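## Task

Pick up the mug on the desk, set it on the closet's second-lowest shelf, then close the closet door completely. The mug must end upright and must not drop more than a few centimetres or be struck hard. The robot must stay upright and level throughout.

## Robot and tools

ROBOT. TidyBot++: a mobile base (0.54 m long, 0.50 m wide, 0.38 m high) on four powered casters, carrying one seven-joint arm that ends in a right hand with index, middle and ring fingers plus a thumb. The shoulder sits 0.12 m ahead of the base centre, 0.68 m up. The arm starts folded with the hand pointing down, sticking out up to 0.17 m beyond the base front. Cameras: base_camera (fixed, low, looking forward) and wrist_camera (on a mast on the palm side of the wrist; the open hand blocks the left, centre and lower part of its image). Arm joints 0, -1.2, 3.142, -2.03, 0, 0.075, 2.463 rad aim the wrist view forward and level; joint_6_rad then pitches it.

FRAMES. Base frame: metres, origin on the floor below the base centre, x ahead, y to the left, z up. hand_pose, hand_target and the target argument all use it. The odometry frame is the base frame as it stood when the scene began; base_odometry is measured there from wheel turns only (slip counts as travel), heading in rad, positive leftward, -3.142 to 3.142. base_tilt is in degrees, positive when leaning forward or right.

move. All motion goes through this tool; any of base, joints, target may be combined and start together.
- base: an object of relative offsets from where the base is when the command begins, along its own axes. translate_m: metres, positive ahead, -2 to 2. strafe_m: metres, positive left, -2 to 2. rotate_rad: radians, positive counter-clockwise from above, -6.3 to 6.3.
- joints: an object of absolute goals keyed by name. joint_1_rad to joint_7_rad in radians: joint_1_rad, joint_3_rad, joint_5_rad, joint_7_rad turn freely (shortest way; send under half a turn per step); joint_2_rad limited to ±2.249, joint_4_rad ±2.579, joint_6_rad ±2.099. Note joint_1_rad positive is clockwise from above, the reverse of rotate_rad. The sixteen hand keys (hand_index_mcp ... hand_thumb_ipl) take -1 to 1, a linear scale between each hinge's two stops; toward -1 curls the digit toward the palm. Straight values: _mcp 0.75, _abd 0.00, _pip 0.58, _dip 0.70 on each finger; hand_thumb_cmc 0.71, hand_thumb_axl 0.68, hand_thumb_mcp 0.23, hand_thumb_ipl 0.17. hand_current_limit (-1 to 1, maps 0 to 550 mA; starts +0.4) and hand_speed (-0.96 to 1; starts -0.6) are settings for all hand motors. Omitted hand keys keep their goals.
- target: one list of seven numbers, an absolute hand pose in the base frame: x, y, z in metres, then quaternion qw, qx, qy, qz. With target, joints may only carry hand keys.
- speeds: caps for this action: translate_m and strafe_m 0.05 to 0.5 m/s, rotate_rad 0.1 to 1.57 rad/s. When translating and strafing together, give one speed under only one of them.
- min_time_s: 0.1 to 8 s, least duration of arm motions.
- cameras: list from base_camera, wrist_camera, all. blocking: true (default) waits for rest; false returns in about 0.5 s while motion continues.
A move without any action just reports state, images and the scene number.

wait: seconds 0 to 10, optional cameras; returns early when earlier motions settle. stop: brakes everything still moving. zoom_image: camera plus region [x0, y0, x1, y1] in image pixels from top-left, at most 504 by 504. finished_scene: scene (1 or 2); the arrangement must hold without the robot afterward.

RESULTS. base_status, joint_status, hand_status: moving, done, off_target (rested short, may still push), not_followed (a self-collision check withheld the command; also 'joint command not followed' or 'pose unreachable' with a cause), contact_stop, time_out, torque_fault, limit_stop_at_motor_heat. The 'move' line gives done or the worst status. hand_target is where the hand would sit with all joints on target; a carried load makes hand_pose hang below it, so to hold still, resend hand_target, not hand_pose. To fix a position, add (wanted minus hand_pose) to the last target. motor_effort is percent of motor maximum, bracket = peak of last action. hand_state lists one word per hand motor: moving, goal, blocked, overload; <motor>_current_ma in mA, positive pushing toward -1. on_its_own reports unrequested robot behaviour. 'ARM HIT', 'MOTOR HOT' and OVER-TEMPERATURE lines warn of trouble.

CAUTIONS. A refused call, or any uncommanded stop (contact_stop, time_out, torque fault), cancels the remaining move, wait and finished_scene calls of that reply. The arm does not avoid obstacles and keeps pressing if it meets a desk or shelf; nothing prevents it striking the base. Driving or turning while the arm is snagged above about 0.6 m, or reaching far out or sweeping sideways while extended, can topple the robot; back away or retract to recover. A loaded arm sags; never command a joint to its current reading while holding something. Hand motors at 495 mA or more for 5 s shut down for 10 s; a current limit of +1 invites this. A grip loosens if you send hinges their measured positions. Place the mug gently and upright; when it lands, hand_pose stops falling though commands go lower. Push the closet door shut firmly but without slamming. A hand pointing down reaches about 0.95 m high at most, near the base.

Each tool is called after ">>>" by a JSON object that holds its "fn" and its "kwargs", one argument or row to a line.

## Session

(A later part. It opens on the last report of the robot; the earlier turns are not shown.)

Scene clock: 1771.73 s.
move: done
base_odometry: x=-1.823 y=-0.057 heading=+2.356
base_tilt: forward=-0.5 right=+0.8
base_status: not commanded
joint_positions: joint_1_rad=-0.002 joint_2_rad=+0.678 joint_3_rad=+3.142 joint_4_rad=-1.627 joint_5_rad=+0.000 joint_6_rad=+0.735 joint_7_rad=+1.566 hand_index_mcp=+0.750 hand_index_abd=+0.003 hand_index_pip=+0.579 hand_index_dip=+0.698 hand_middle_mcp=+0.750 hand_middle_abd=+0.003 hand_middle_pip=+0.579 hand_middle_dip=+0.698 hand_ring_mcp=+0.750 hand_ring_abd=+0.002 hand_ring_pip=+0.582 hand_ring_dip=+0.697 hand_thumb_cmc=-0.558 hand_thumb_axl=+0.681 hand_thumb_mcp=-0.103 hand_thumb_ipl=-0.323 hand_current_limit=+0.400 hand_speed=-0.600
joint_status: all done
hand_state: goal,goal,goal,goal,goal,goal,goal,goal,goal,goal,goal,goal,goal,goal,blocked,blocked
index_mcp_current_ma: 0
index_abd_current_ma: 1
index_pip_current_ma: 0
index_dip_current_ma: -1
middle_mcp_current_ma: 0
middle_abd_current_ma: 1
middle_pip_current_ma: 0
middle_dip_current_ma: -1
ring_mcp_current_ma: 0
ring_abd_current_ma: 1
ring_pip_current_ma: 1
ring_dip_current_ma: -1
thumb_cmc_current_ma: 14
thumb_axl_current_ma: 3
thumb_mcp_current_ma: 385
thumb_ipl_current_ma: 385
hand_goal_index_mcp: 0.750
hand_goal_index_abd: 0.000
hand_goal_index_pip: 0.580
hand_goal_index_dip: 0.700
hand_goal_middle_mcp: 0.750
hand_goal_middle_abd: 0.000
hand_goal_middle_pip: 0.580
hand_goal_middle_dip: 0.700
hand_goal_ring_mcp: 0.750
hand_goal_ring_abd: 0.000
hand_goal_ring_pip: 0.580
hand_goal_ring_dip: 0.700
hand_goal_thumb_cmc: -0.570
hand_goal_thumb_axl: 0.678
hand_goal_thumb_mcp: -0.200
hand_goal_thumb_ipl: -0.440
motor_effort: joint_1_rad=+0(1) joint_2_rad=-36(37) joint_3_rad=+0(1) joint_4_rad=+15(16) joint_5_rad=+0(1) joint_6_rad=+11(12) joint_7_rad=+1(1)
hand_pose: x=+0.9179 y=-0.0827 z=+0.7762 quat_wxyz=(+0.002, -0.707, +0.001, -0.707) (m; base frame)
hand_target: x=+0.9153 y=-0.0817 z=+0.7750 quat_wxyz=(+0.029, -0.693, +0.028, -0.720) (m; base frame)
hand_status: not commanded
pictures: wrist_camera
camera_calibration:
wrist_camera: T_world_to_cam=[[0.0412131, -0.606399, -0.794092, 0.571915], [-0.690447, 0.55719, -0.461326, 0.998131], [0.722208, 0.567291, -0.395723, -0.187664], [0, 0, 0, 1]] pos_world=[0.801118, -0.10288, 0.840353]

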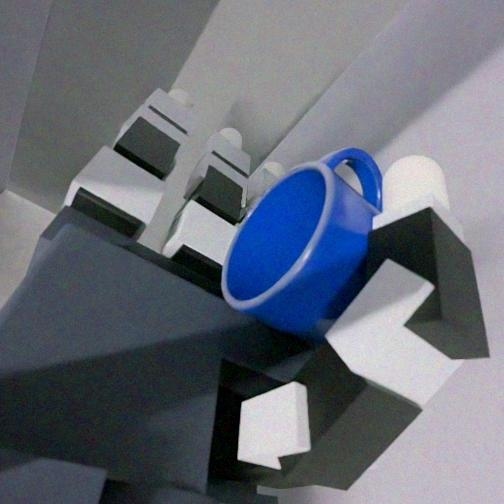

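>>> {"fn": "move", "kwargs": {
  "joints": {"joint_2_rad": 0.692, "joint_4_rad": -1.655, "joint_6_rad": 0.819},
  "min_time_s": 2
}}

>>> {"fn": "move", "kwargs": {
  "joints": {"joint_2_rad": 0.702, "joint_4_rad": -1.662, "joint_6_rad": 0.836},
  "min_time_s": 2
}}

>>> {"fn": "move", "kwargs": {
  "joints": {"joint_2_rad": 0.710, "joint_4_rad": -1.667, "joint_6_rad": 0.849},
  "min_time_s": 2,
  "cameras": ["wrist_camera"]
}}

Scene clock: 1782.07 s.
move: done
base_odometry: x=-1.823 y=-0.057 heading=+2.356
base_tilt: forward=-0.4 right=+0.9
base_status: not commanded
joint_positions: joint_1_rad=-0.002 joint_2_rad=+0.687 joint_3_rad=+3.142 joint_4_rad=-1.636 joint_5_rad=+0.000 joint_6_rad=+0.760 joint_7_rad=+1.566 hand_index_mcp=+0.750 hand_index_abd=+0.003 hand_index_pip=+0.579 hand_index_dip=+0.698 hand_middle_mcp=+0.750 hand_middle_abd=+0.003 hand_middle_pip=+0.579 hand_middle_dip=+0.698 hand_ring_mcp=+0.750 hand_ring_abd=+0.002 hand_ring_pip=+0.582 hand_ring_dip=+0.697 hand_thumb_cmc=-0.558 hand_thumb_axl=+0.681 hand_thumb_mcp=-0.103 hand_thumb_ipl=-0.323 hand_current_limit=+0.400 hand_speed=-0.600
joint_status: all done
hand_state: goal,goal,goal,goal,goal,goal,goal,goal,goal,goal,goal,goal,goal,goal,blocked,blocked
index_mcp_current_ma: 0
index_abd_current_ma: 1
index_pip_current_ma: 0
index_dip_current_ma: -1
middle_mcp_current_ma: 0
middle_abd_current_ma: 1
middle_pip_current_ma: 0
middle_dip_current_ma: -1
ring_mcp_current_ma: 0
ring_abd_current_ma: 1
ring_pip_current_ma: 1
ring_dip_current_ma: -1
thumb_cmc_current_ma: 14
thumb_axl_current_ma: 3
thumb_mcp_current_ma: 385
thumb_ipl_current_ma: 385
hand_goal_index_mcp: 0.750
hand_goal_index_abd: 0.000
hand_goal_index_pip: 0.580
hand_goal_index_dip: 0.700
hand_goal_middle_mcp: 0.750
hand_goal_middle_abd: 0.000
hand_goal_middle_pip: 0.580
hand_goal_middle_dip: 0.700
hand_goal_ring_mcp: 0.750
hand_goal_ring_abd: 0.000
hand_goal_ring_pip: 0.580
hand_goal_ring_dip: 0.700
hand_goal_thumb_cmc: -0.570
hand_goal_thumb_axl: 0.678
hand_goal_thumb_mcp: -0.200
hand_goal_thumb_ipl: -0.440
motor_effort: joint_1_rad=+1(1) joint_2_rad=-36(37) joint_3_rad=-1(1) joint_4_rad=+14(16) joint_5_rad=+0(1) joint_6_rad=+11(12) joint_7_rad=+1(1)
hand_pose: x=+0.9170 y=-0.0827 z=+0.7718 quat_wxyz=(+0.002, -0.704, +0.001, -0.710) (m; base frame)
hand_target: x=+0.9142 y=-0.0817 z=+0.7690 quat_wxyz=(+0.029, -0.691, +0.028, -0.722) (m; base frame)
hand_status: not commanded
pictures: none

Scene clock: 1784.37 s.
move: done
base_odometry: x=-1.823 y=-0.057 heading=+2.356
base_tilt: forward=-0.4 right=+0.8
base_status: not commanded
joint_positions: joint_1_rad=-0.002 joint_2_rad=+0.691 joint_3_rad=+3.142 joint_4_rad=-1.640 joint_5_rad=+0.000 joint_6_rad=+0.781 joint_7_rad=+1.566 hand_index_mcp=+0.750 hand_index_abd=+0.003 hand_index_pip=+0.579 hand_index_dip=+0.698 hand_middle_mcp=+0.750 hand_middle_abd=+0.003 hand_middle_pip=+0.579 hand_middle_dip=+0.698 hand_ring_mcp=+0.750 hand_ring_abd=+0.002 hand_ring_pip=+0.582 hand_ring_dip=+0.697 hand_thumb_cmc=-0.558 hand_thumb_axl=+0.681 hand_thumb_mcp=-0.103 hand_thumb_ipl=-0.323 hand_current_limit=+0.400 hand_speed=-0.600
joint_status: all done
hand_state: goal,goal,goal,goal,goal,goal,goal,goal,goal,goal,goal,goal,goal,goal,blocked,blocked
index_mcp_current_ma: 0
index_abd_current_ma: 1
index_pip_current_ma: 0
index_dip_current_ma: -1
middle_mcp_current_ma: 0
middle_abd_current_ma: 1
middle_pip_current_ma: 0
middle_dip_current_ma: -1
ring_mcp_current_ma: 0
ring_abd_current_ma: 1
ring_pip_current_ma: 1
ring_dip_current_ma: -1
thumb_cmc_current_ma: 14
thumb_axl_current_ma: 3
thumb_mcp_current_ma: 385
thumb_ipl_current_ma: 385
hand_goal_index_mcp: 0.750
hand_goal_index_abd: 0.000
hand_goal_index_pip: 0.580
hand_goal_index_dip: 0.700
hand_goal_middle_mcp: 0.750
hand_goal_middle_abd: 0.000
hand_goal_middle_pip: 0.580
hand_goal_middle_dip: 0.700
hand_goal_ring_mcp: 0.750
hand_goal_ring_abd: 0.000
hand_goal_ring_pip: 0.580
hand_goal_ring_dip: 0.700
hand_goal_thumb_cmc: -0.570
hand_goal_thumb_axl: 0.678
hand_goal_thumb_mcp: -0.200
hand_goal_thumb_ipl: -0.440
motor_effort: joint_1_rad=+0(1) joint_2_rad=-35(37) joint_3_rad=-1(1) joint_4_rad=+14(16) joint_5_rad=+0(1) joint_6_rad=+9(12) joint_7_rad=+0(1)
hand_pose: x=+0.9168 y=-0.0827 z=+0.7722 quat_wxyz=(+0.002, -0.700, +0.001, -0.714) (m; base frame)
hand_target: x=+0.9137 y=-0.0817 z=+0.7625 quat_wxyz=(+0.029, -0.691, +0.028, -0.721) (m; base frame)
hand_status: not commanded
pictures: none

Scene clock: 1786.67 s.
move: done
base_odometry: x=-1.823 y=-0.057 heading=+2.356
base_tilt: forward=-0.4 right=+0.8
base_status: not commanded
joint_positions: joint_1_rad=-0.002 joint_2_rad=+0.695 joint_3_rad=+3.142 joint_4_rad=-1.643 joint_5_rad=+0.000 joint_6_rad=+0.797 joint_7_rad=+1.566 hand_index_mcp=+0.750 hand_index_abd=+0.003 hand_index_pip=+0.579 hand_index_dip=+0.698 hand_middle_mcp=+0.750 hand_middle_abd=+0.003 hand_middle_pip=+0.579 hand_middle_dip=+0.698 hand_ring_mcp=+0.750 hand_ring_abd=+0.002 hand_ring_pip=+0.582 hand_ring_dip=+0.697 hand_thumb_cmc=-0.558 hand_thumb_axl=+0.681 hand_thumb_mcp=-0.103 hand_thumb_ipl=-0.323 hand_current_limit=+0.400 hand_speed=-0.600
joint_status: all done
hand_state: goal,goal,goal,goal,goal,goal,goal,goal,goal,goal,goal,goal,goal,goal,blocked,blocked
index_mcp_current_ma: 0
index_abd_current_ma: 1
index_pip_current_ma: 0
index_dip_current_ma: -1
middle_mcp_current_ma: 0
middle_abd_current_ma: 1
middle_pip_current_ma: 0
middle_dip_current_ma: -1
ring_mcp_current_ma: 0
ring_abd_current_ma: 1
ring_pip_current_ma: 1
ring_dip_current_ma: -1
thumb_cmc_current_ma: 14
thumb_axl_current_ma: 3
thumb_mcp_current_ma: 385
thumb_ipl_current_ma: 385
hand_goal_index_mcp: 0.750
hand_goal_index_abd: 0.000
hand_goal_index_pip: 0.580
hand_goal_index_dip: 0.700
hand_goal_middle_mcp: 0.750
hand_goal_middle_abd: 0.000
hand_goal_middle_pip: 0.580
hand_goal_middle_dip: 0.700
hand_goal_ring_mcp: 0.750
hand_goal_ring_abd: 0.000
hand_goal_ring_pip: 0.580
hand_goal_ring_dip: 0.700
hand_goal_thumb_cmc: -0.570
hand_goal_thumb_axl: 0.678
hand_goal_thumb_mcp: -0.200
hand_goal_thumb_ipl: -0.440
motor_effort: joint_1_rad=+1(1) joint_2_rad=-34(36) joint_3_rad=+0(1) joint_4_rad=+14(15) joint_5_rad=+0(1) joint_6_rad=+10(11) joint_7_rad=+1(1)
hand_pose: x=+0.9167 y=-0.0827 z=+0.7726 quat_wxyz=(+0.002, -0.697, +0.001, -0.717) (m; base frame)
hand_target: x=+0.9133 y=-0.0817 z=+0.7575 quat_wxyz=(+0.029, -0.691, +0.028, -0.721) (m; base frame)
hand_status: not commanded
pictures: wrist_camera
camera_calibration:
wrist_camera: T_world_to_cam=[[0.0637559, -0.606402, -0.792598, 0.547305], [-0.677032, 0.557212, -0.480773, 0.998436], [0.733187, 0.567266, -0.375028, -0.214316], [0, 0, 0, 1]] pos_world=[0.798213, -0.10288, 0.833439]

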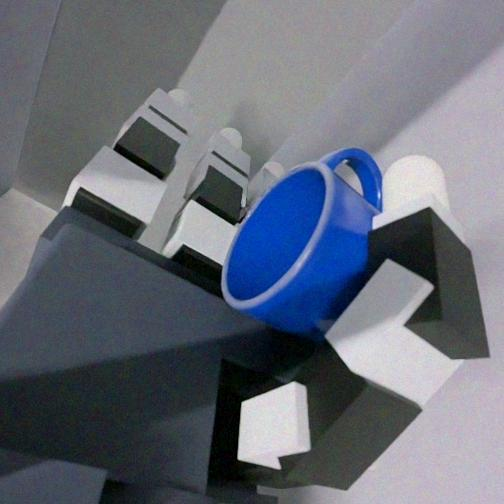

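>>> {"fn": "move", "kwargs": {
  "joints": {"hand_speed": -0.92, "hand_thumb_ipl": -0.30, "hand_thumb_mcp": -0.08},
  "cameras": ["wrist_camera"]
}}

>>> {"fn": "move", "kwargs": {
  "joints": {"hand_thumb_ipl": -0.18, "hand_thumb_mcp": 0.05},
  "cameras": ["wrist_camera"]
}}

Scene clock: 1809.93 s.
move: done
base_odometry: x=-1.823 y=-0.057 heading=+2.356
base_tilt: forward=-0.4 right=+0.8
base_status: not commanded
joint_positions: joint_1_rad=-0.002 joint_2_rad=+0.695 joint_3_rad=+3.142 joint_4_rad=-1.643 joint_5_rad=+0.000 joint_6_rad=+0.799 joint_7_rad=+1.566 hand_index_mcp=+0.750 hand_index_abd=+0.003 hand_index_pip=+0.579 hand_index_dip=+0.698 hand_middle_mcp=+0.750 hand_middle_abd=+0.003 hand_middle_pip=+0.579 hand_middle_dip=+0.698 hand_ring_mcp=+0.750 hand_ring_abd=+0.002 hand_ring_pip=+0.582 hand_ring_dip=+0.697 hand_thumb_cmc=-0.558 hand_thumb_axl=+0.681 hand_thumb_mcp=-0.082 hand_thumb_ipl=-0.302 hand_current_limit=+0.400 hand_speed=-0.920
joint_status: all done
hand_state: goal,goal,goal,goal,goal,goal,goal,goal,goal,goal,goal,goal,goal,goal,goal,goal
index_mcp_current_ma: 0
index_abd_current_ma: 1
index_pip_current_ma: 0
index_dip_current_ma: -1
middle_mcp_current_ma: 0
middle_abd_current_ma: 1
middle_pip_current_ma: 0
middle_dip_current_ma: -1
ring_mcp_current_ma: 0
ring_abd_current_ma: 1
ring_pip_current_ma: 1
ring_dip_current_ma: -1
thumb_cmc_current_ma: 13
thumb_axl_current_ma: 3
thumb_mcp_current_ma: -2
thumb_ipl_current_ma: -2
hand_goal_index_mcp: 0.750
hand_goal_index_abd: 0.000
hand_goal_index_pip: 0.580
hand_goal_index_dip: 0.700
hand_goal_middle_mcp: 0.750
hand_goal_middle_abd: 0.000
hand_goal_middle_pip: 0.580
hand_goal_middle_dip: 0.700
hand_goal_ring_mcp: 0.750
hand_goal_ring_abd: 0.000
hand_goal_ring_pip: 0.580
hand_goal_ring_dip: 0.700
hand_goal_thumb_cmc: -0.570
hand_goal_thumb_axl: 0.678
hand_goal_thumb_mcp: -0.080
hand_goal_thumb_ipl: -0.300
motor_effort: joint_1_rad=+1(1) joint_2_rad=-34(35) joint_3_rad=+0(1) joint_4_rad=+13(14) joint_5_rad=+0(1) joint_6_rad=+9(10) joint_7_rad=+0(1)
hand_pose: x=+0.9168 y=-0.0827 z=+0.7727 quat_wxyz=(+0.002, -0.696, +0.001, -0.718) (m; base frame)
hand_target: x=+0.9133 y=-0.0817 z=+0.7575 quat_wxyz=(+0.029, -0.691, +0.028, -0.721) (m; base frame)
hand_status: not commanded
pictures: wrist_camera
camera_calibration:
wrist_camera: T_world_to_cam=[[0.0649384, -0.606384, -0.792516, 0.546219], [-0.676347, 0.557198, -0.481753, 0.998658], [0.733715, 0.5673, -0.373942, -0.215674], [0, 0, 0, 1]] pos_world=[0.798212, -0.10288, 0.833344]

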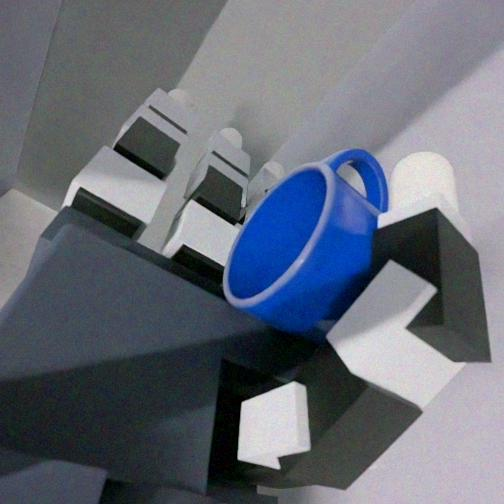

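Scene clock: 1810.97 s.
move: done
base_odometry: x=-1.823 y=-0.057 heading=+2.356
base_tilt: forward=-0.4 right=+0.8
base_status: not commanded
joint_positions: joint_1_rad=-0.002 joint_2_rad=+0.695 joint_3_rad=+3.142 joint_4_rad=-1.643 joint_5_rad=+0.000 joint_6_rad=+0.799 joint_7_rad=+1.566 hand_index_mcp=+0.750 hand_index_abd=+0.003 hand_index_pip=+0.579 hand_index_dip=+0.698 hand_middle_mcp=+0.750 hand_middle_abd=+0.003 hand_middle_pip=+0.579 hand_middle_dip=+0.698 hand_ring_mcp=+0.750 hand_ring_abd=+0.002 hand_ring_pip=+0.582 hand_ring_dip=+0.697 hand_thumb_cmc=-0.558 hand_thumb_axl=+0.681 hand_thumb_mcp=+0.048 hand_thumb_ipl=-0.182 hand_current_limit=+0.400 hand_speed=-0.920
joint_status: all done
hand_state: goal,goal,goal,goal,goal,goal,goal,goal,goal,goal,goal,goal,goal,goal,goal,goal
index_mcp_current_ma: 0
index_abd_current_ma: 1
index_pip_current_ma: 0
index_dip_current_ma: -1
middle_mcp_current_ma: 0
middle_abd_current_ma: 1
middle_pip_current_ma: 0
middle_dip_current_ma: -1
ring_mcp_current_ma: 0
ring_abd_current_ma: 1
ring_pip_current_ma: 1
ring_dip_current_ma: -1
thumb_cmc_current_ma: 13
thumb_axl_current_ma: 3
thumb_mcp_current_ma: -2
thumb_ipl_current_ma: -2
hand_goal_index_mcp: 0.750
hand_goal_index_abd: 0.000
hand_goal_index_pip: 0.580
hand_goal_index_dip: 0.700
hand_goal_middle_mcp: 0.750
hand_goal_middle_abd: 0.000
hand_goal_middle_pip: 0.580
hand_goal_middle_dip: 0.700
hand_goal_ring_mcp: 0.750
hand_goal_ring_abd: 0.000
hand_goal_ring_pip: 0.580
hand_goal_ring_dip: 0.700
hand_goal_thumb_cmc: -0.570
hand_goal_thumb_axl: 0.678
hand_goal_thumb_mcp: 0.050
hand_goal_thumb_ipl: -0.180
motor_effort: joint_1_rad=+1(1) joint_2_rad=-35(35) joint_3_rad=+0(1) joint_4_rad=+13(14) joint_5_rad=+0(1) joint_6_rad=+9(10) joint_7_rad=+0(1)
hand_pose: x=+0.9168 y=-0.0827 z=+0.7727 quat_wxyz=(+0.002, -0.696, +0.001, -0.718) (m; base frame)
hand_target: x=+0.9133 y=-0.0817 z=+0.7575 quat_wxyz=(+0.029, -0.691, +0.028, -0.721) (m; base frame)
hand_status: not commanded
pictures: wrist_camera
camera_calibration:
wrist_camera: T_world_to_cam=[[0.0649384, -0.606384, -0.792516, 0.546219], [-0.676347, 0.557198, -0.481753, 0.998658], [0.733715, 0.5673, -0.373942, -0.215674], [0, 0, 0, 1]] pos_world=[0.798212, -0.10288, 0.833344]

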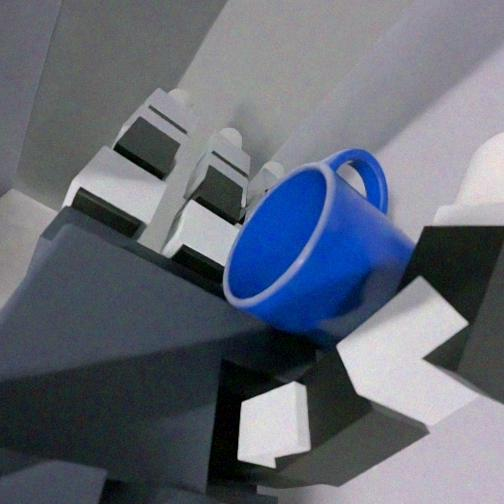

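>>> {"fn": "move", "kwargs": {
  "joints": {"hand_thumb_ipl": 0.17, "hand_thumb_mcp": 0.23, "hand_speed": -0.6}
}}

>>> {"fn": "move", "kwargs": {
  "base": {"strafe_m": 0.012},
  "speeds": {"strafe_m": 0.05},
  "cameras": ["wrist_camera"]
}}

Scene clock: 1823.17 s.
move: done
base_odometry: x=-1.823 y=-0.057 heading=+2.356
base_tilt: forward=-0.4 right=+0.8
base_status: not commanded
joint_positions: joint_1_rad=-0.002 joint_2_rad=+0.695 joint_3_rad=+3.142 joint_4_rad=-1.643 joint_5_rad=+0.000 joint_6_rad=+0.799 joint_7_rad=+1.566 hand_index_mcp=+0.750 hand_index_abd=+0.003 hand_index_pip=+0.579 hand_index_dip=+0.698 hand_middle_mcp=+0.750 hand_middle_abd=+0.003 hand_middle_pip=+0.579 hand_middle_dip=+0.698 hand_ring_mcp=+0.750 hand_ring_abd=+0.002 hand_ring_pip=+0.582 hand_ring_dip=+0.697 hand_thumb_cmc=-0.558 hand_thumb_axl=+0.680 hand_thumb_mcp=+0.228 hand_thumb_ipl=+0.168 hand_current_limit=+0.400 hand_speed=-0.600
joint_status: all done
hand_state: goal,goal,goal,goal,goal,goal,goal,goal,goal,goal,goal,goal,goal,goal,goal,goal
index_mcp_current_ma: 0
index_abd_current_ma: 1
index_pip_current_ma: 0
index_dip_current_ma: -1
middle_mcp_current_ma: 0
middle_abd_current_ma: 1
middle_pip_current_ma: 0
middle_dip_current_ma: -1
ring_mcp_current_ma: 0
ring_abd_current_ma: 1
ring_pip_current_ma: 1
ring_dip_current_ma: -1
thumb_cmc_current_ma: 13
thumb_axl_current_ma: 1
thumb_mcp_current_ma: -1
thumb_ipl_current_ma: -2
hand_goal_index_mcp: 0.750
hand_goal_index_abd: 0.000
hand_goal_index_pip: 0.580
hand_goal_index_dip: 0.700
hand_goal_middle_mcp: 0.750
hand_goal_middle_abd: 0.000
hand_goal_middle_pip: 0.580
hand_goal_middle_dip: 0.700
hand_goal_ring_mcp: 0.750
hand_goal_ring_abd: 0.000
hand_goal_ring_pip: 0.580
hand_goal_ring_dip: 0.700
hand_goal_thumb_cmc: -0.570
hand_goal_thumb_axl: 0.678
hand_goal_thumb_mcp: 0.230
hand_goal_thumb_ipl: 0.170
motor_effort: joint_1_rad=+1(1) joint_2_rad=-34(35) joint_3_rad=+0(1) joint_4_rad=+13(14) joint_5_rad=+0(1) joint_6_rad=+9(10) joint_7_rad=+0(1)
hand_pose: x=+0.9168 y=-0.0827 z=+0.7727 quat_wxyz=(+0.002, -0.696, +0.001, -0.718) (m; base frame)
hand_target: x=+0.9133 y=-0.0817 z=+0.7575 quat_wxyz=(+0.029, -0.691, +0.028, -0.721) (m; base frame)
hand_status: not commanded
pictures: none

Scene clock: 1823.83 s.
move: done
base_odometry: x=-1.832 y=-0.066 heading=+2.356
base_tilt: forward=-0.5 right=+0.8
base_status: done
joint_positions: joint_1_rad=-0.003 joint_2_rad=+0.697 joint_3_rad=+3.142 joint_4_rad=-1.644 joint_5_rad=+0.000 joint_6_rad=+0.800 joint_7_rad=+1.566 hand_index_mcp=+0.750 hand_index_abd=+0.003 hand_index_pip=+0.579 hand_index_dip=+0.698 hand_middle_mcp=+0.750 hand_middle_abd=+0.003 hand_middle_pip=+0.579 hand_middle_dip=+0.698 hand_ring_mcp=+0.750 hand_ring_abd=+0.002 hand_ring_pip=+0.582 hand_ring_dip=+0.697 hand_thumb_cmc=-0.558 hand_thumb_axl=+0.680 hand_thumb_mcp=+0.228 hand_thumb_ipl=+0.168 hand_current_limit=+0.400 hand_speed=-0.600
joint_status: not commanded
hand_state: goal,goal,goal,goal,goal,goal,goal,goal,goal,goal,goal,goal,goal,goal,goal,goal
index_mcp_current_ma: 0
index_abd_current_ma: 1
index_pip_current_ma: 0
index_dip_current_ma: -1
middle_mcp_current_ma: 0
middle_abd_current_ma: 1
middle_pip_current_ma: 0
middle_dip_current_ma: -1
ring_mcp_current_ma: 0
ring_abd_current_ma: 1
ring_pip_current_ma: 1
ring_dip_current_ma: -1
thumb_cmc_current_ma: 13
thumb_axl_current_ma: 1
thumb_mcp_current_ma: -1
thumb_ipl_current_ma: -2
hand_goal_index_mcp: 0.750
hand_goal_index_abd: 0.000
hand_goal_index_pip: 0.580
hand_goal_index_dip: 0.700
hand_goal_middle_mcp: 0.750
hand_goal_middle_abd: 0.000
hand_goal_middle_pip: 0.580
hand_goal_middle_dip: 0.700
hand_goal_ring_mcp: 0.750
hand_goal_ring_abd: 0.000
hand_goal_ring_pip: 0.580
hand_goal_ring_dip: 0.700
hand_goal_thumb_cmc: -0.570
hand_goal_thumb_axl: 0.678
hand_goal_thumb_mcp: 0.230
hand_goal_thumb_ipl: 0.170
motor_effort: joint_1_rad=+1(3) joint_2_rad=-34(36) joint_3_rad=-1(2) joint_4_rad=+14(14) joint_5_rad=+0(1) joint_6_rad=+9(10) joint_7_rad=+0(1)
hand_pose: x=+0.9170 y=-0.0816 z=+0.7721 quat_wxyz=(+0.002, -0.696, +0.001, -0.718) (m; base frame)
hand_target: x=+0.9133 y=-0.0817 z=+0.7575 quat_wxyz=(+0.029, -0.691, +0.028, -0.721) (m; base frame)
hand_status: not commanded
pictures: wrist_camera
camera_calibration:
wrist_camera: T_world_to_cam=[[0.065541, -0.60636, -0.792485, 0.545712], [-0.677157, 0.556301, -0.48165, 0.998524], [0.732914, 0.568205, -0.374141, -0.215601], [0, 0, 0, 1]] pos_world=[0.798408, -0.102076, 0.832743]

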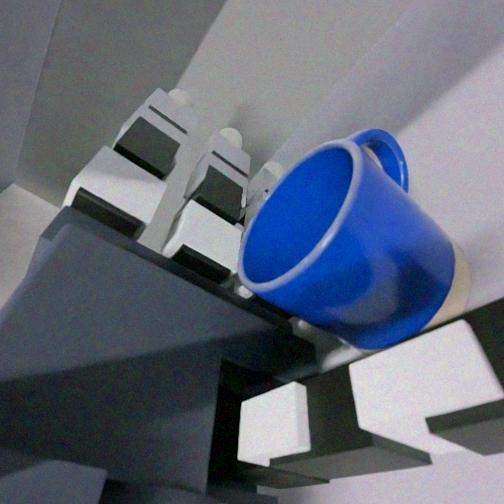

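>>> {"fn": "move", "kwargs": {
  "base": {"translate_m": -0.08},
  "speeds": {"translate_m": 0.06},
  "cameras": ["wrist_camera"]
}}

>>> {"fn": "move", "kwargs": {
  "base": {"translate_m": -0.42},
  "speeds": {"translate_m": 0.15},
  "cameras": ["wrist_camera", "base_camera"]
}}

Scene clock: 1835.60 s.
move: done
base_odometry: x=-1.775 y=-0.123 heading=+2.356
base_tilt: forward=-0.5 right=+0.8
base_status: done
joint_positions: joint_1_rad=-0.003 joint_2_rad=+0.701 joint_3_rad=+3.142 joint_4_rad=-1.646 joint_5_rad=+0.000 joint_6_rad=+0.802 joint_7_rad=+1.566 hand_index_mcp=+0.750 hand_index_abd=+0.003 hand_index_pip=+0.579 hand_index_dip=+0.698 hand_middle_mcp=+0.750 hand_middle_abd=+0.003 hand_middle_pip=+0.579 hand_middle_dip=+0.698 hand_ring_mcp=+0.750 hand_ring_abd=+0.002 hand_ring_pip=+0.582 hand_ring_dip=+0.697 hand_thumb_cmc=-0.558 hand_thumb_axl=+0.680 hand_thumb_mcp=+0.228 hand_thumb_ipl=+0.168 hand_current_limit=+0.400 hand_speed=-0.600
joint_status: not commanded
hand_state: goal,goal,goal,goal,goal,goal,goal,goal,goal,goal,goal,goal,goal,goal,goal,goal
index_mcp_current_ma: 0
index_abd_current_ma: 1
index_pip_current_ma: 0
index_dip_current_ma: -1
middle_mcp_current_ma: 0
middle_abd_current_ma: 1
middle_pip_current_ma: 0
middle_dip_current_ma: -1
ring_mcp_current_ma: 0
ring_abd_current_ma: 1
ring_pip_current_ma: 1
ring_dip_current_ma: -1
thumb_cmc_current_ma: 13
thumb_axl_current_ma: 1
thumb_mcp_current_ma: -1
thumb_ipl_current_ma: -1
hand_goal_index_mcp: 0.750
hand_goal_index_abd: 0.000
hand_goal_index_pip: 0.580
hand_goal_index_dip: 0.700
hand_goal_middle_mcp: 0.750
hand_goal_middle_abd: 0.000
hand_goal_middle_pip: 0.580
hand_goal_middle_dip: 0.700
hand_goal_ring_mcp: 0.750
hand_goal_ring_abd: 0.000
hand_goal_ring_pip: 0.580
hand_goal_ring_dip: 0.700
hand_goal_thumb_cmc: -0.570
hand_goal_thumb_axl: 0.678
hand_goal_thumb_mcp: 0.230
hand_goal_thumb_ipl: 0.170
motor_effort: joint_1_rad=+1(2) joint_2_rad=-34(37) joint_3_rad=+0(1) joint_4_rad=+13(14) joint_5_rad=+0(1) joint_6_rad=+10(10) joint_7_rad=+0(1)
hand_pose: x=+0.9168 y=-0.0816 z=+0.7680 quat_wxyz=(+0.002, -0.698, +0.000, -0.716) (m; base frame)
hand_target: x=+0.9133 y=-0.0817 z=+0.7575 quat_wxyz=(+0.029, -0.691, +0.028, -0.721) (m; base frame)
hand_status: not commanded
pictures: wrist_camera
camera_calibration:
wrist_camera: T_world_to_cam=[[0.0617622, -0.606322, -0.792817, 0.546279], [-0.679531, 0.556258, -0.478345, 0.995995], [0.731042, 0.568288, -0.377659, -0.212626], [0, 0, 0, 1]] pos_world=[0.798509, -0.101976, 0.829228]

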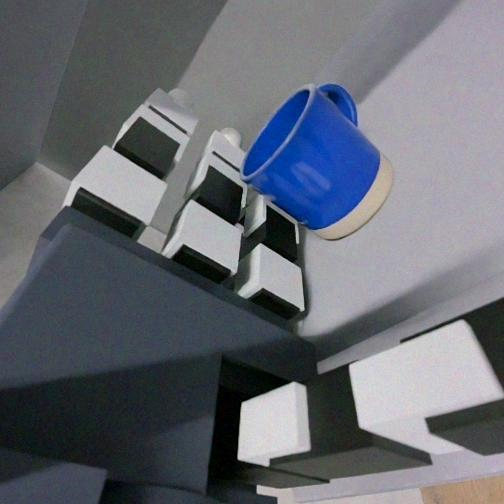

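Scene clock: 1838.97 s.
move: done
base_odometry: x=-1.478 y=-0.420 heading=+2.356
base_tilt: forward=-0.5 right=+0.8
base_status: done
joint_positions: joint_1_rad=-0.003 joint_2_rad=+0.705 joint_3_rad=+3.142 joint_4_rad=-1.649 joint_5_rad=+0.000 joint_6_rad=+0.803 joint_7_rad=+1.566 hand_index_mcp=+0.750 hand_index_abd=+0.003 hand_index_pip=+0.579 hand_index_dip=+0.698 hand_middle_mcp=+0.750 hand_middle_abd=+0.003 hand_middle_pip=+0.579 hand_middle_dip=+0.698 hand_ring_mcp=+0.750 hand_ring_abd=+0.002 hand_ring_pip=+0.582 hand_ring_dip=+0.697 hand_thumb_cmc=-0.558 hand_thumb_axl=+0.680 hand_thumb_mcp=+0.228 hand_thumb_ipl=+0.168 hand_current_limit=+0.400 hand_speed=-0.600
joint_status: not commanded
hand_state: goal,goal,goal,goal,goal,goal,goal,goal,goal,goal,goal,goal,goal,goal,goal,goal
index_mcp_current_ma: 0
index_abd_current_ma: 1
index_pip_current_ma: 0
index_dip_current_ma: -1
middle_mcp_current_ma: 0
middle_abd_current_ma: 1
middle_pip_current_ma: 0
middle_dip_current_ma: -1
ring_mcp_current_ma: 0
ring_abd_current_ma: 1
ring_pip_current_ma: 1
ring_dip_current_ma: -1
thumb_cmc_current_ma: 13
thumb_axl_current_ma: 1
thumb_mcp_current_ma: -1
thumb_ipl_current_ma: -1
hand_goal_index_mcp: 0.750
hand_goal_index_abd: 0.000
hand_goal_index_pip: 0.580
hand_goal_index_dip: 0.700
hand_goal_middle_mcp: 0.750
hand_goal_middle_abd: 0.000
hand_goal_middle_pip: 0.580
hand_goal_middle_dip: 0.700
hand_goal_ring_mcp: 0.750
hand_goal_ring_abd: 0.000
hand_goal_ring_pip: 0.580
hand_goal_ring_dip: 0.700
hand_goal_thumb_cmc: -0.570
hand_goal_thumb_axl: 0.678
hand_goal_thumb_mcp: 0.230
hand_goal_thumb_ipl: 0.170
motor_effort: joint_1_rad=+1(3) joint_2_rad=-34(36) joint_3_rad=+0(1) joint_4_rad=+13(14) joint_5_rad=+0(1) joint_6_rad=+9(10) joint_7_rad=+1(1)
hand_pose: x=+0.9164 y=-0.0816 z=+0.7630 quat_wxyz=(+0.002, -0.700, +0.000, -0.714) (m; base frame)
hand_target: x=+0.9133 y=-0.0817 z=+0.7575 quat_wxyz=(+0.029, -0.691, +0.028, -0.721) (m; base frame)
hand_status: not commanded
pictures: base_camera, wrist_camera
camera_calibration:
wrist_camera: T_world_to_cam=[[0.056432, -0.606335, -0.793204, 0.547506], [-0.682657, 0.556308, -0.473816, 0.992741], [0.728557, 0.568225, -0.382525, -0.208228], [0, 0, 0, 1]] pos_world=[0.798511, -0.101976, 0.825008]

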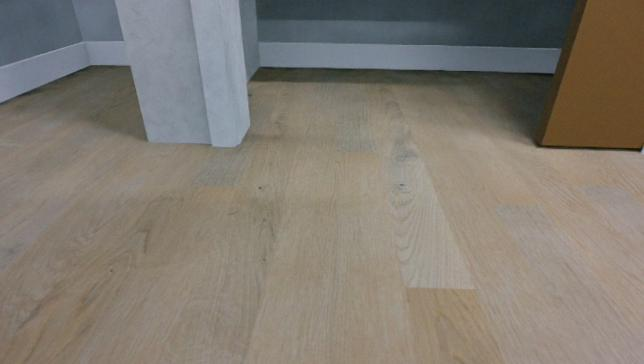

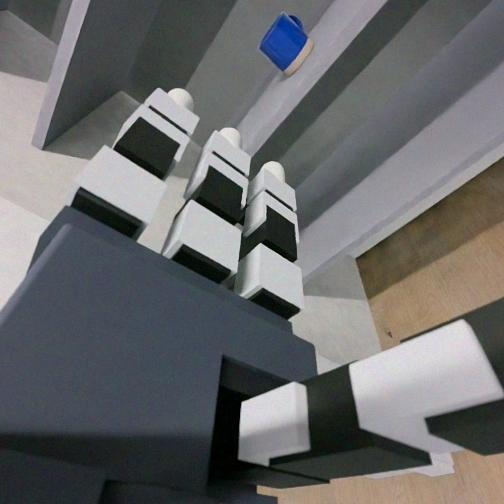

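>>> {"fn": "move", "kwargs": {
  "base": {"translate_m": -0.15},
  "speeds": {"translate_m": 0.2}
}}

>>> {"fn": "move", "kwargs": {
  "joints": {"joint_2_rad": 0.085, "joint_4_rad": -1.779, "joint_6_rad": 0.31, "joint_7_rad": -1.57, "hand_index_mcp": 1, "hand_index_pip": 1, "hand_index_dip": 0.02, "hand_middle_mcp": 0.3, "hand_middle_pip": -0.9, "hand_middle_dip": -0.4, "hand_ring_mcp": 0.3, "hand_ring_pip": -0.9, "hand_ring_dip": -0.4},
  "min_time_s": 4
}}

>>> {"fn": "move", "kwargs": {
  "base": {"strafe_m": -0.38},
  "speeds": {"strafe_m": 0.3},
  "cameras": ["wrist_camera", "base_camera"]
}}

Scene clock: 1893.93 s.
move: done
base_odometry: x=-1.372 y=-0.527 heading=+2.356
base_tilt: forward=-0.5 right=+0.9
base_status: done
joint_positions: joint_1_rad=-0.003 joint_2_rad=+0.708 joint_3_rad=+3.142 joint_4_rad=-1.650 joint_5_rad=+0.000 joint_6_rad=+0.804 joint_7_rad=+1.566 hand_index_mcp=+0.750 hand_index_abd=+0.003 hand_index_pip=+0.579 hand_index_dip=+0.698 hand_middle_mcp=+0.750 hand_middle_abd=+0.003 hand_middle_pip=+0.579 hand_middle_dip=+0.698 hand_ring_mcp=+0.750 hand_ring_abd=+0.002 hand_ring_pip=+0.582 hand_ring_dip=+0.697 hand_thumb_cmc=-0.558 hand_thumb_axl=+0.680 hand_thumb_mcp=+0.228 hand_thumb_ipl=+0.168 hand_current_limit=+0.400 hand_speed=-0.600
joint_status: not commanded
hand_state: goal,goal,goal,goal,goal,goal,goal,goal,goal,goal,goal,goal,goal,goal,goal,goal
index_mcp_current_ma: 0
index_abd_current_ma: 1
index_pip_current_ma: 0
index_dip_current_ma: -1
middle_mcp_current_ma: 0
middle_abd_current_ma: 1
middle_pip_current_ma: 0
middle_dip_current_ma: -1
ring_mcp_current_ma: 0
ring_abd_current_ma: 1
ring_pip_current_ma: 1
ring_dip_current_ma: -1
thumb_cmc_current_ma: 13
thumb_axl_current_ma: 1
thumb_mcp_current_ma: -1
thumb_ipl_current_ma: -1
hand_goal_index_mcp: 0.750
hand_goal_index_abd: 0.000
hand_goal_index_pip: 0.580
hand_goal_index_dip: 0.700
hand_goal_middle_mcp: 0.750
hand_goal_middle_abd: 0.000
hand_goal_middle_pip: 0.580
hand_goal_middle_dip: 0.700
hand_goal_ring_mcp: 0.750
hand_goal_ring_abd: 0.000
hand_goal_ring_pip: 0.580
hand_goal_ring_dip: 0.700
hand_goal_thumb_cmc: -0.570
hand_goal_thumb_axl: 0.678
hand_goal_thumb_mcp: 0.230
hand_goal_thumb_ipl: 0.170
motor_effort: joint_1_rad=+1(3) joint_2_rad=-34(36) joint_3_rad=+0(1) joint_4_rad=+13(14) joint_5_rad=+0(1) joint_6_rad=+9(10) joint_7_rad=+1(1)
hand_pose: x=+0.9164 y=-0.0816 z=+0.7608 quat_wxyz=(+0.002, -0.701, +0.000, -0.713) (m; base frame)
hand_target: x=+0.9133 y=-0.0817 z=+0.7575 quat_wxyz=(+0.029, -0.691, +0.028, -0.721) (m; base frame)
hand_status: not commanded
pictures: none

Scene clock: 1898.60 s.
move: done
base_odometry: x=-1.372 y=-0.527 heading=+2.356
base_tilt: forward=-0.5 right=+0.8
base_status: not commanded
joint_positions: joint_1_rad=-0.003 joint_2_rad=+0.107 joint_3_rad=+3.142 joint_4_rad=-1.753 joint_5_rad=+0.000 joint_6_rad=+0.362 joint_7_rad=-1.488 hand_index_mcp=+0.997 hand_index_abd=-0.001 hand_index_pip=+0.997 hand_index_dip=+0.022 hand_middle_mcp=+0.297 hand_middle_abd=+0.002 hand_middle_pip=-0.898 hand_middle_dip=-0.397 hand_ring_mcp=+0.297 hand_ring_abd=+0.002 hand_ring_pip=-0.897 hand_ring_dip=-0.397 hand_thumb_cmc=-0.576 hand_thumb_axl=+0.680 hand_thumb_mcp=+0.228 hand_thumb_ipl=+0.168 hand_current_limit=+0.400 hand_speed=-0.600
joint_status: all done
hand_state: goal,goal,goal,goal,goal,goal,goal,goal,goal,goal,goal,goal,goal,goal,goal,goal
index_mcp_current_ma: -2
index_abd_current_ma: 0
index_pip_current_ma: -2
index_dip_current_ma: 1
middle_mcp_current_ma: -2
middle_abd_current_ma: 1
middle_pip_current_ma: 1
middle_dip_current_ma: 2
ring_mcp_current_ma: -2
ring_abd_current_ma: 1
ring_pip_current_ma: 1
ring_dip_current_ma: 2
thumb_cmc_current_ma: -5
thumb_axl_current_ma: 1
thumb_mcp_current_ma: -1
thumb_ipl_current_ma: -1
hand_goal_index_mcp: 1.000
hand_goal_index_abd: 0.000
hand_goal_index_pip: 1.000
hand_goal_index_dip: 0.020
hand_goal_middle_mcp: 0.300
hand_goal_middle_abd: 0.000
hand_goal_middle_pip: -0.900
hand_goal_middle_dip: -0.400
hand_goal_ring_mcp: 0.300
hand_goal_ring_abd: 0.000
hand_goal_ring_pip: -0.900
hand_goal_ring_dip: -0.400
hand_goal_thumb_cmc: -0.570
hand_goal_thumb_axl: 0.678
hand_goal_thumb_mcp: 0.230
hand_goal_thumb_ipl: 0.170
motor_effort: joint_1_rad=+1(1) joint_2_rad=-21(36) joint_3_rad=-1(1) joint_4_rad=+16(17) joint_5_rad=+0(1) joint_6_rad=+9(10) joint_7_rad=+0(1)
hand_pose: x=+0.7644 y=+0.0894 z=+1.0482 quat_wxyz=(+0.732, -0.029, +0.680, -0.030) (m; base frame)
hand_target: x=+0.7567 y=+0.0861 z=+1.0379 quat_wxyz=(+0.713, +0.000, +0.701, +0.000) (m; base frame)
hand_status: not commanded
pictures: none

Scene clock: 1900.67 s.
move: done
base_odometry: x=-1.103 y=-0.258 heading=+2.356
base_tilt: forward=-0.4 right=+0.8
base_status: done
joint_positions: joint_1_rad=+0.002 joint_2_rad=+0.106 joint_3_rad=+3.143 joint_4_rad=-1.754 joint_5_rad=+0.000 joint_6_rad=+0.361 joint_7_rad=-1.489 hand_index_mcp=+0.998 hand_index_abd=-0.001 hand_index_pip=+0.997 hand_index_dip=+0.022 hand_middle_mcp=+0.297 hand_middle_abd=+0.002 hand_middle_pip=-0.898 hand_middle_dip=-0.397 hand_ring_mcp=+0.297 hand_ring_abd=+0.002 hand_ring_pip=-0.898 hand_ring_dip=-0.397 hand_thumb_cmc=-0.576 hand_thumb_axl=+0.680 hand_thumb_mcp=+0.228 hand_thumb_ipl=+0.168 hand_current_limit=+0.400 hand_speed=-0.600
joint_status: not commanded
hand_state: goal,goal,goal,goal,goal,goal,goal,goal,goal,goal,goal,goal,goal,goal,goal,goal
index_mcp_current_ma: -1
index_abd_current_ma: 0
index_pip_current_ma: -2
index_dip_current_ma: 1
middle_mcp_current_ma: -2
middle_abd_current_ma: 1
middle_pip_current_ma: 1
middle_dip_current_ma: 2
ring_mcp_current_ma: -2
ring_abd_current_ma: 1
ring_pip_current_ma: 1
ring_dip_current_ma: 2
thumb_cmc_current_ma: -6
thumb_axl_current_ma: 1
thumb_mcp_current_ma: -1
thumb_ipl_current_ma: -1
hand_goal_index_mcp: 1.000
hand_goal_index_abd: 0.000
hand_goal_index_pip: 1.000
hand_goal_index_dip: 0.020
hand_goal_middle_mcp: 0.300
hand_goal_middle_abd: 0.000
hand_goal_middle_pip: -0.900
hand_goal_middle_dip: -0.400
hand_goal_ring_mcp: 0.300
hand_goal_ring_abd: 0.000
hand_goal_ring_pip: -0.900
hand_goal_ring_dip: -0.400
hand_goal_thumb_cmc: -0.570
hand_goal_thumb_axl: 0.678
hand_goal_thumb_mcp: 0.230
hand_goal_thumb_ipl: 0.170
motor_effort: joint_1_rad=+1(4) joint_2_rad=-21(21) joint_3_rad=-1(3) joint_4_rad=+16(17) joint_5_rad=-1(1) joint_6_rad=+8(10) joint_7_rad=+0(1)
hand_pose: x=+0.7647 y=+0.0858 z=+1.0478 quat_wxyz=(+0.731, -0.027, +0.681, -0.031) (m; base frame)
hand_target: x=+0.7567 y=+0.0861 z=+1.0379 quat_wxyz=(+0.713, +0.000, +0.701, +0.000) (m; base frame)
hand_status: not commanded
pictures: base_camera, wrist_camera
camera_calibration:
wrist_camera: T_world_to_cam=[[-0.011088, 0.672495, 0.740018, -0.781115], [-0.726646, -0.513817, 0.456046, 0.0821821], [0.686923, -0.532675, 0.494363, -0.876428], [0, 0, 0, 1]] pos_world=[0.653095, 0.100672, 0.973834]

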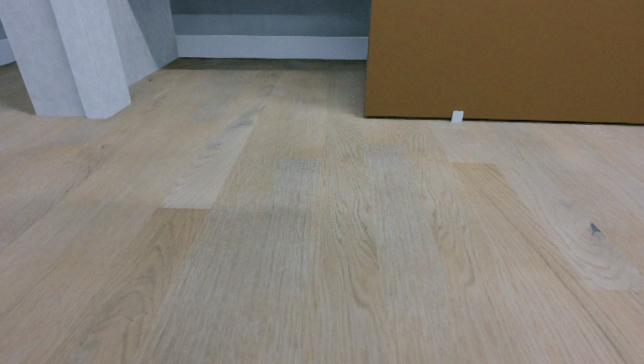

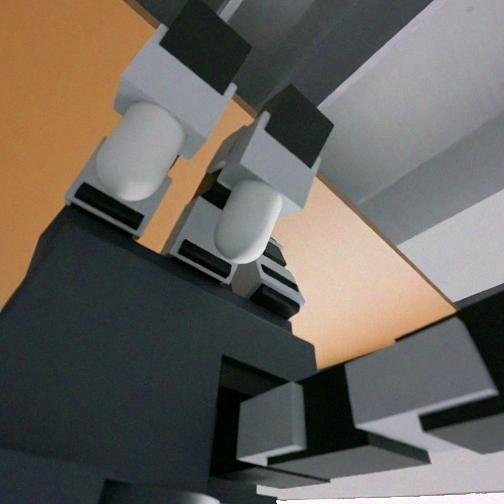

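>>> {"fn": "move", "kwargs": {
  "joints": {"joint_1_rad": 0, "joint_2_rad": -1.2, "joint_3_rad": 3.142, "joint_4_rad": -2.03, "joint_5_rad": 0, "joint_6_rad": 0.0, "joint_7_rad": 2.463},
  "min_time_s": 3,
  "cameras": ["wrist_camera"]
}}

Scene clock: 1923.50 s.
move: done
base_odometry: x=-1.103 y=-0.258 heading=+2.356
base_tilt: forward=-0.5 right=+0.8
base_status: not commanded
joint_positions: joint_1_rad=+0.002 joint_2_rad=-1.197 joint_3_rad=+3.143 joint_4_rad=-2.006 joint_5_rad=+0.000 joint_6_rad=+0.050 joint_7_rad=-3.738 hand_index_mcp=+1.000 hand_index_abd=-0.001 hand_index_pip=+1.000 hand_index_dip=+0.022 hand_middle_mcp=+0.300 hand_middle_abd=+0.002 hand_middle_pip=-0.900 hand_middle_dip=-0.397 hand_ring_mcp=+0.300 hand_ring_abd=+0.002 hand_ring_pip=-0.899 hand_ring_dip=-0.397 hand_thumb_cmc=-0.569 hand_thumb_axl=+0.680 hand_thumb_mcp=+0.231 hand_thumb_ipl=+0.169 hand_current_limit=+0.400 hand_speed=-0.600
joint_status: all done
hand_state: goal,goal,goal,goal,goal,goal,goal,goal,goal,goal,goal,goal,goal,goal,goal,goal
index_mcp_current_ma: 0
index_abd_current_ma: 0
index_pip_current_ma: 0
index_dip_current_ma: 1
middle_mcp_current_ma: 0
middle_abd_current_ma: 1
middle_pip_current_ma: 0
middle_dip_current_ma: 1
ring_mcp_current_ma: 0
ring_abd_current_ma: 1
ring_pip_current_ma: 0
ring_dip_current_ma: 2
thumb_cmc_current_ma: 0
thumb_axl_current_ma: 1
thumb_mcp_current_ma: 1
thumb_ipl_current_ma: -1
hand_goal_index_mcp: 1.000
hand_goal_index_abd: 0.000
hand_goal_index_pip: 1.000
hand_goal_index_dip: 0.020
hand_goal_middle_mcp: 0.300
hand_goal_middle_abd: 0.000
hand_goal_middle_pip: -0.900
hand_goal_middle_dip: -0.400
hand_goal_ring_mcp: 0.300
hand_goal_ring_abd: 0.000
hand_goal_ring_pip: -0.900
hand_goal_ring_dip: -0.400
hand_goal_thumb_cmc: -0.570
hand_goal_thumb_axl: 0.678
hand_goal_thumb_mcp: 0.230
hand_goal_thumb_ipl: 0.170
motor_effort: joint_1_rad=+1(2) joint_2_rad=+16(23) joint_3_rad=+0(2) joint_4_rad=+12(18) joint_5_rad=+0(2) joint_6_rad=+6(10) joint_7_rad=+0(1)
hand_pose: x=+0.1204 y=-0.0658 z=+1.3106 quat_wxyz=(+0.436, +0.328, +0.173, +0.820) (m; base frame)
hand_target: x=+0.1462 y=-0.0699 z=+1.2882 quat_wxyz=(+0.395, +0.364, +0.174, +0.826) (m; base frame)
hand_status: not commanded
pictures: wrist_camera
camera_calibration:
wrist_camera: T_world_to_cam=[[-0.0183001, -0.997469, 0.0687053, -0.110067], [0.0467613, -0.0694955, -0.996486, 1.25601], [0.998738, -0.015023, 0.0479147, -0.0628252], [0, 0, 0, 1]] pos_world=[0.00199896, -0.023445, 1.26217]

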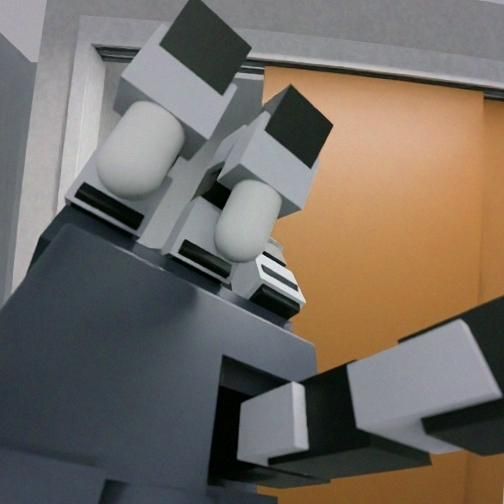

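>>> {"fn": "move", "kwargs": {
  "joints": {"joint_1_rad": 0, "joint_2_rad": 0.085, "joint_3_rad": 3.142, "joint_4_rad": -1.94, "joint_5_rad": 0, "joint_6_rad": 0.475, "joint_7_rad": 1.49, "hand_index_mcp": 0.3, "hand_index_pip": -0.9, "hand_index_dip": -0.4, "hand_ring_mcp": 1, "hand_ring_pip": 1, "hand_ring_dip": 0.02},
  "min_time_s": 3,
  "cameras": ["wrist_camera"]
}}

Scene clock: 1933.77 s.
move: done
base_odometry: x=-1.103 y=-0.258 heading=+2.356
base_tilt: forward=-0.4 right=+0.8
base_status: not commanded
joint_positions: joint_1_rad=+0.002 joint_2_rad=+0.084 joint_3_rad=+3.143 joint_4_rad=-1.965 joint_5_rad=+0.000 joint_6_rad=+0.425 joint_7_rad=-4.713 hand_index_mcp=+0.303 hand_index_abd=-0.001 hand_index_pip=-0.898 hand_index_dip=-0.398 hand_middle_mcp=+0.300 hand_middle_abd=+0.002 hand_middle_pip=-0.900 hand_middle_dip=-0.397 hand_ring_mcp=+1.000 hand_ring_abd=+0.002 hand_ring_pip=+0.999 hand_ring_dip=+0.017 hand_thumb_cmc=-0.564 hand_thumb_axl=+0.680 hand_thumb_mcp=+0.231 hand_thumb_ipl=+0.169 hand_current_limit=+0.400 hand_speed=-0.600
joint_status: all done
hand_state: goal,goal,goal,goal,goal,goal,goal,goal,goal,goal,goal,goal,goal,goal,goal,goal
index_mcp_current_ma: 2
index_abd_current_ma: 0
index_pip_current_ma: 1
index_dip_current_ma: 1
middle_mcp_current_ma: 0
middle_abd_current_ma: 1
middle_pip_current_ma: 0
middle_dip_current_ma: 1
ring_mcp_current_ma: 0
ring_abd_current_ma: 1
ring_pip_current_ma: -1
ring_dip_current_ma: -2
thumb_cmc_current_ma: 6
thumb_axl_current_ma: 1
thumb_mcp_current_ma: 1
thumb_ipl_current_ma: -1
hand_goal_index_mcp: 0.300
hand_goal_index_abd: 0.000
hand_goal_index_pip: -0.900
hand_goal_index_dip: -0.400
hand_goal_middle_mcp: 0.300
hand_goal_middle_abd: 0.000
hand_goal_middle_pip: -0.900
hand_goal_middle_dip: -0.400
hand_goal_ring_mcp: 1.000
hand_goal_ring_abd: 0.000
hand_goal_ring_pip: 1.000
hand_goal_ring_dip: 0.020
hand_goal_thumb_cmc: -0.570
hand_goal_thumb_axl: 0.678
hand_goal_thumb_mcp: 0.230
hand_goal_thumb_ipl: 0.170
motor_effort: joint_1_rad=+1(2) joint_2_rad=-19(21) joint_3_rad=+0(2) joint_4_rad=+15(17) joint_5_rad=-1(1) joint_6_rad=+9(10) joint_7_rad=+1(1)
hand_pose: x=+0.7329 y=-0.0857 z=+0.9177 quat_wxyz=(+0.001, +0.726, -0.001, +0.688) (m; base frame)
hand_target: x=+0.7392 y=-0.0818 z=+0.9399 quat_wxyz=(-0.029, +0.699, -0.028, +0.714) (m; base frame)
hand_status: not commanded
pictures: wrist_camera
camera_calibration:
wrist_camera: T_world_to_cam=[[-0.00429249, -0.609206, -0.793001, 0.722203], [-0.711906, 0.558766, -0.425407, 0.92035], [0.702262, 0.562716, -0.436095, 0.0549176], [0, 0, 0, 1]] pos_world=[0.619735, -0.105193, 0.988179]

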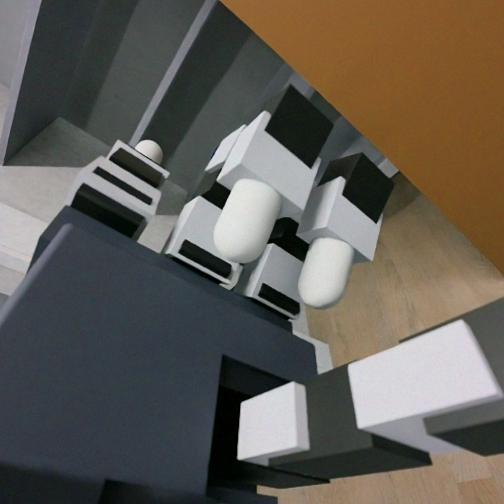

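>>> {"fn": "move", "kwargs": {
  "joints": {"joint_4_rad": -1.88, "joint_6_rad": 0.45},
  "base": {"strafe_m": -0.11, "translate_m": 0.16},
  "speeds": {"strafe_m": 0.15},
  "cameras": ["wrist_camera"]
}}

Scene clock: 1960.83 s.
move: done
base_odometry: x=-1.138 y=-0.067 heading=+2.355
base_tilt: forward=-0.5 right=+0.8
base_status: done
joint_positions: joint_1_rad=+0.002 joint_2_rad=+0.085 joint_3_rad=+3.143 joint_4_rad=-1.898 joint_5_rad=+0.000 joint_6_rad=+0.425 joint_7_rad=-4.714 hand_index_mcp=+0.302 hand_index_abd=-0.001 hand_index_pip=-0.898 hand_index_dip=-0.398 hand_middle_mcp=+0.300 hand_middle_abd=+0.002 hand_middle_pip=-0.900 hand_middle_dip=-0.397 hand_ring_mcp=+1.000 hand_ring_abd=+0.002 hand_ring_pip=+0.999 hand_ring_dip=+0.017 hand_thumb_cmc=-0.563 hand_thumb_axl=+0.680 hand_thumb_mcp=+0.231 hand_thumb_ipl=+0.169 hand_current_limit=+0.400 hand_speed=-0.600
joint_status: all done
hand_state: goal,goal,goal,goal,goal,goal,goal,goal,goal,goal,goal,goal,goal,goal,goal,goal
index_mcp_current_ma: 1
index_abd_current_ma: 0
index_pip_current_ma: 1
index_dip_current_ma: 1
middle_mcp_current_ma: 0
middle_abd_current_ma: 1
middle_pip_current_ma: 0
middle_dip_current_ma: 1
ring_mcp_current_ma: 0
ring_abd_current_ma: 1
ring_pip_current_ma: -1
ring_dip_current_ma: -2
thumb_cmc_current_ma: 6
thumb_axl_current_ma: 1
thumb_mcp_current_ma: 1
thumb_ipl_current_ma: -1
hand_goal_index_mcp: 0.300
hand_goal_index_abd: 0.000
hand_goal_index_pip: -0.900
hand_goal_index_dip: -0.400
hand_goal_middle_mcp: 0.300
hand_goal_middle_abd: 0.000
hand_goal_middle_pip: -0.900
hand_goal_middle_dip: -0.400
hand_goal_ring_mcp: 1.000
hand_goal_ring_abd: 0.000
hand_goal_ring_pip: 1.000
hand_goal_ring_dip: 0.020
hand_goal_thumb_cmc: -0.570
hand_goal_thumb_axl: 0.678
hand_goal_thumb_mcp: 0.230
hand_goal_thumb_ipl: 0.170
motor_effort: joint_1_rad=+1(2) joint_2_rad=-20(22) joint_3_rad=+1(1) joint_4_rad=+16(17) joint_5_rad=+0(1) joint_6_rad=+9(11) joint_7_rad=+0(1)
hand_pose: x=+0.7443 y=-0.0857 z=+0.9563 quat_wxyz=(+0.001, +0.702, -0.002, +0.712) (m; base frame)
hand_target: x=+0.7476 y=-0.0818 z=+0.9677 quat_wxyz=(-0.029, +0.687, -0.028, +0.726) (m; base frame)
hand_status: not commanded
pictures: wrist_camera
camera_calibration:
wrist_camera: T_world_to_cam=[[0.0482815, -0.60828, -0.792253, 0.713069], [-0.682175, 0.559291, -0.470989, 0.966339], [0.729593, 0.563195, -0.38795, -0.00252982], [0, 0, 0, 1]] pos_world=[0.62663, -0.105294, 1.01908]

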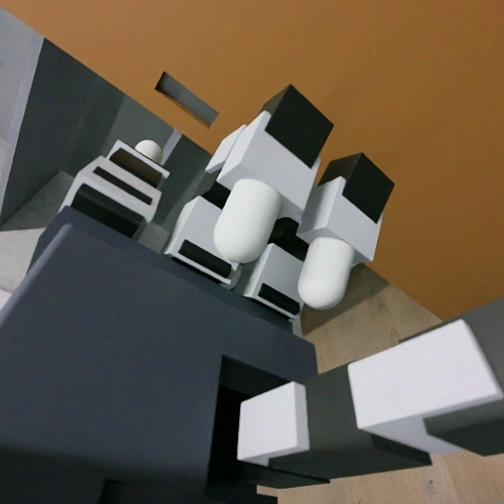

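>>> {"fn": "move", "kwargs": {
  "base": {"strafe_m": -0.013, "translate_m": 0.05},
  "speeds": {"translate_m": 0.06},
  "cameras": ["wrist_camera"]
}}

>>> {"fn": "zoom_image", "kwargs": {
  "camera": "wrist_camera",
  "region": [60, 40, 260, 240]
}}

Scene clock: 1976.63 s.
move: done
base_odometry: x=-1.164 y=-0.022 heading=+2.355
base_tilt: forward=-0.4 right=+0.8
base_status: done
joint_positions: joint_1_rad=+0.002 joint_2_rad=+0.086 joint_3_rad=+3.143 joint_4_rad=-1.898 joint_5_rad=+0.000 joint_6_rad=+0.425 joint_7_rad=-4.715 hand_index_mcp=+0.302 hand_index_abd=-0.001 hand_index_pip=-0.898 hand_index_dip=-0.398 hand_middle_mcp=+0.300 hand_middle_abd=+0.002 hand_middle_pip=-0.900 hand_middle_dip=-0.397 hand_ring_mcp=+1.000 hand_ring_abd=+0.002 hand_ring_pip=+0.999 hand_ring_dip=+0.017 hand_thumb_cmc=-0.563 hand_thumb_axl=+0.680 hand_thumb_mcp=+0.231 hand_thumb_ipl=+0.169 hand_current_limit=+0.400 hand_speed=-0.600
joint_status: not commanded
hand_state: goal,goal,goal,goal,goal,goal,goal,goal,goal,goal,goal,goal,goal,goal,goal,goal
index_mcp_current_ma: 1
index_abd_current_ma: 0
index_pip_current_ma: 1
index_dip_current_ma: 1
middle_mcp_current_ma: 0
middle_abd_current_ma: 1
middle_pip_current_ma: 0
middle_dip_current_ma: 1
ring_mcp_current_ma: 0
ring_abd_current_ma: 1
ring_pip_current_ma: -1
ring_dip_current_ma: -2
thumb_cmc_current_ma: 6
thumb_axl_current_ma: 1
thumb_mcp_current_ma: 1
thumb_ipl_current_ma: -1
hand_goal_index_mcp: 0.300
hand_goal_index_abd: 0.000
hand_goal_index_pip: -0.900
hand_goal_index_dip: -0.400
hand_goal_middle_mcp: 0.300
hand_goal_middle_abd: 0.000
hand_goal_middle_pip: -0.900
hand_goal_middle_dip: -0.400
hand_goal_ring_mcp: 1.000
hand_goal_ring_abd: 0.000
hand_goal_ring_pip: 1.000
hand_goal_ring_dip: 0.020
hand_goal_thumb_cmc: -0.570
hand_goal_thumb_axl: 0.678
hand_goal_thumb_mcp: 0.230
hand_goal_thumb_ipl: 0.170
motor_effort: joint_1_rad=+1(2) joint_2_rad=-20(22) joint_3_rad=+0(1) joint_4_rad=+16(16) joint_5_rad=+0(1) joint_6_rad=+9(10) joint_7_rad=+1(1)
hand_pose: x=+0.7446 y=-0.0857 z=+0.9556 quat_wxyz=(+0.000, +0.703, -0.002, +0.711) (m; base frame)
hand_target: x=+0.7476 y=-0.0818 z=+0.9677 quat_wxyz=(-0.029, +0.687, -0.028, +0.726) (m; base frame)
hand_status: not commanded
pictures: wrist_camera
camera_calibration:
wrist_camera: T_world_to_cam=[[0.0474847, -0.60818, -0.792377, 0.71321], [-0.682734, 0.559285, -0.470187, 0.96586], [0.729123, 0.563309, -0.388668, -0.00201827], [0, 0, 0, 1]] pos_world=[0.62703, -0.105293, 1.01848]

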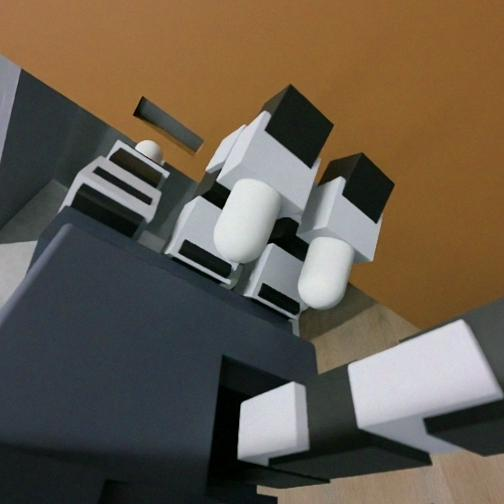

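Scaled by 2.520 from the camera's 504x504 image, which has a finer 720x720 frame.

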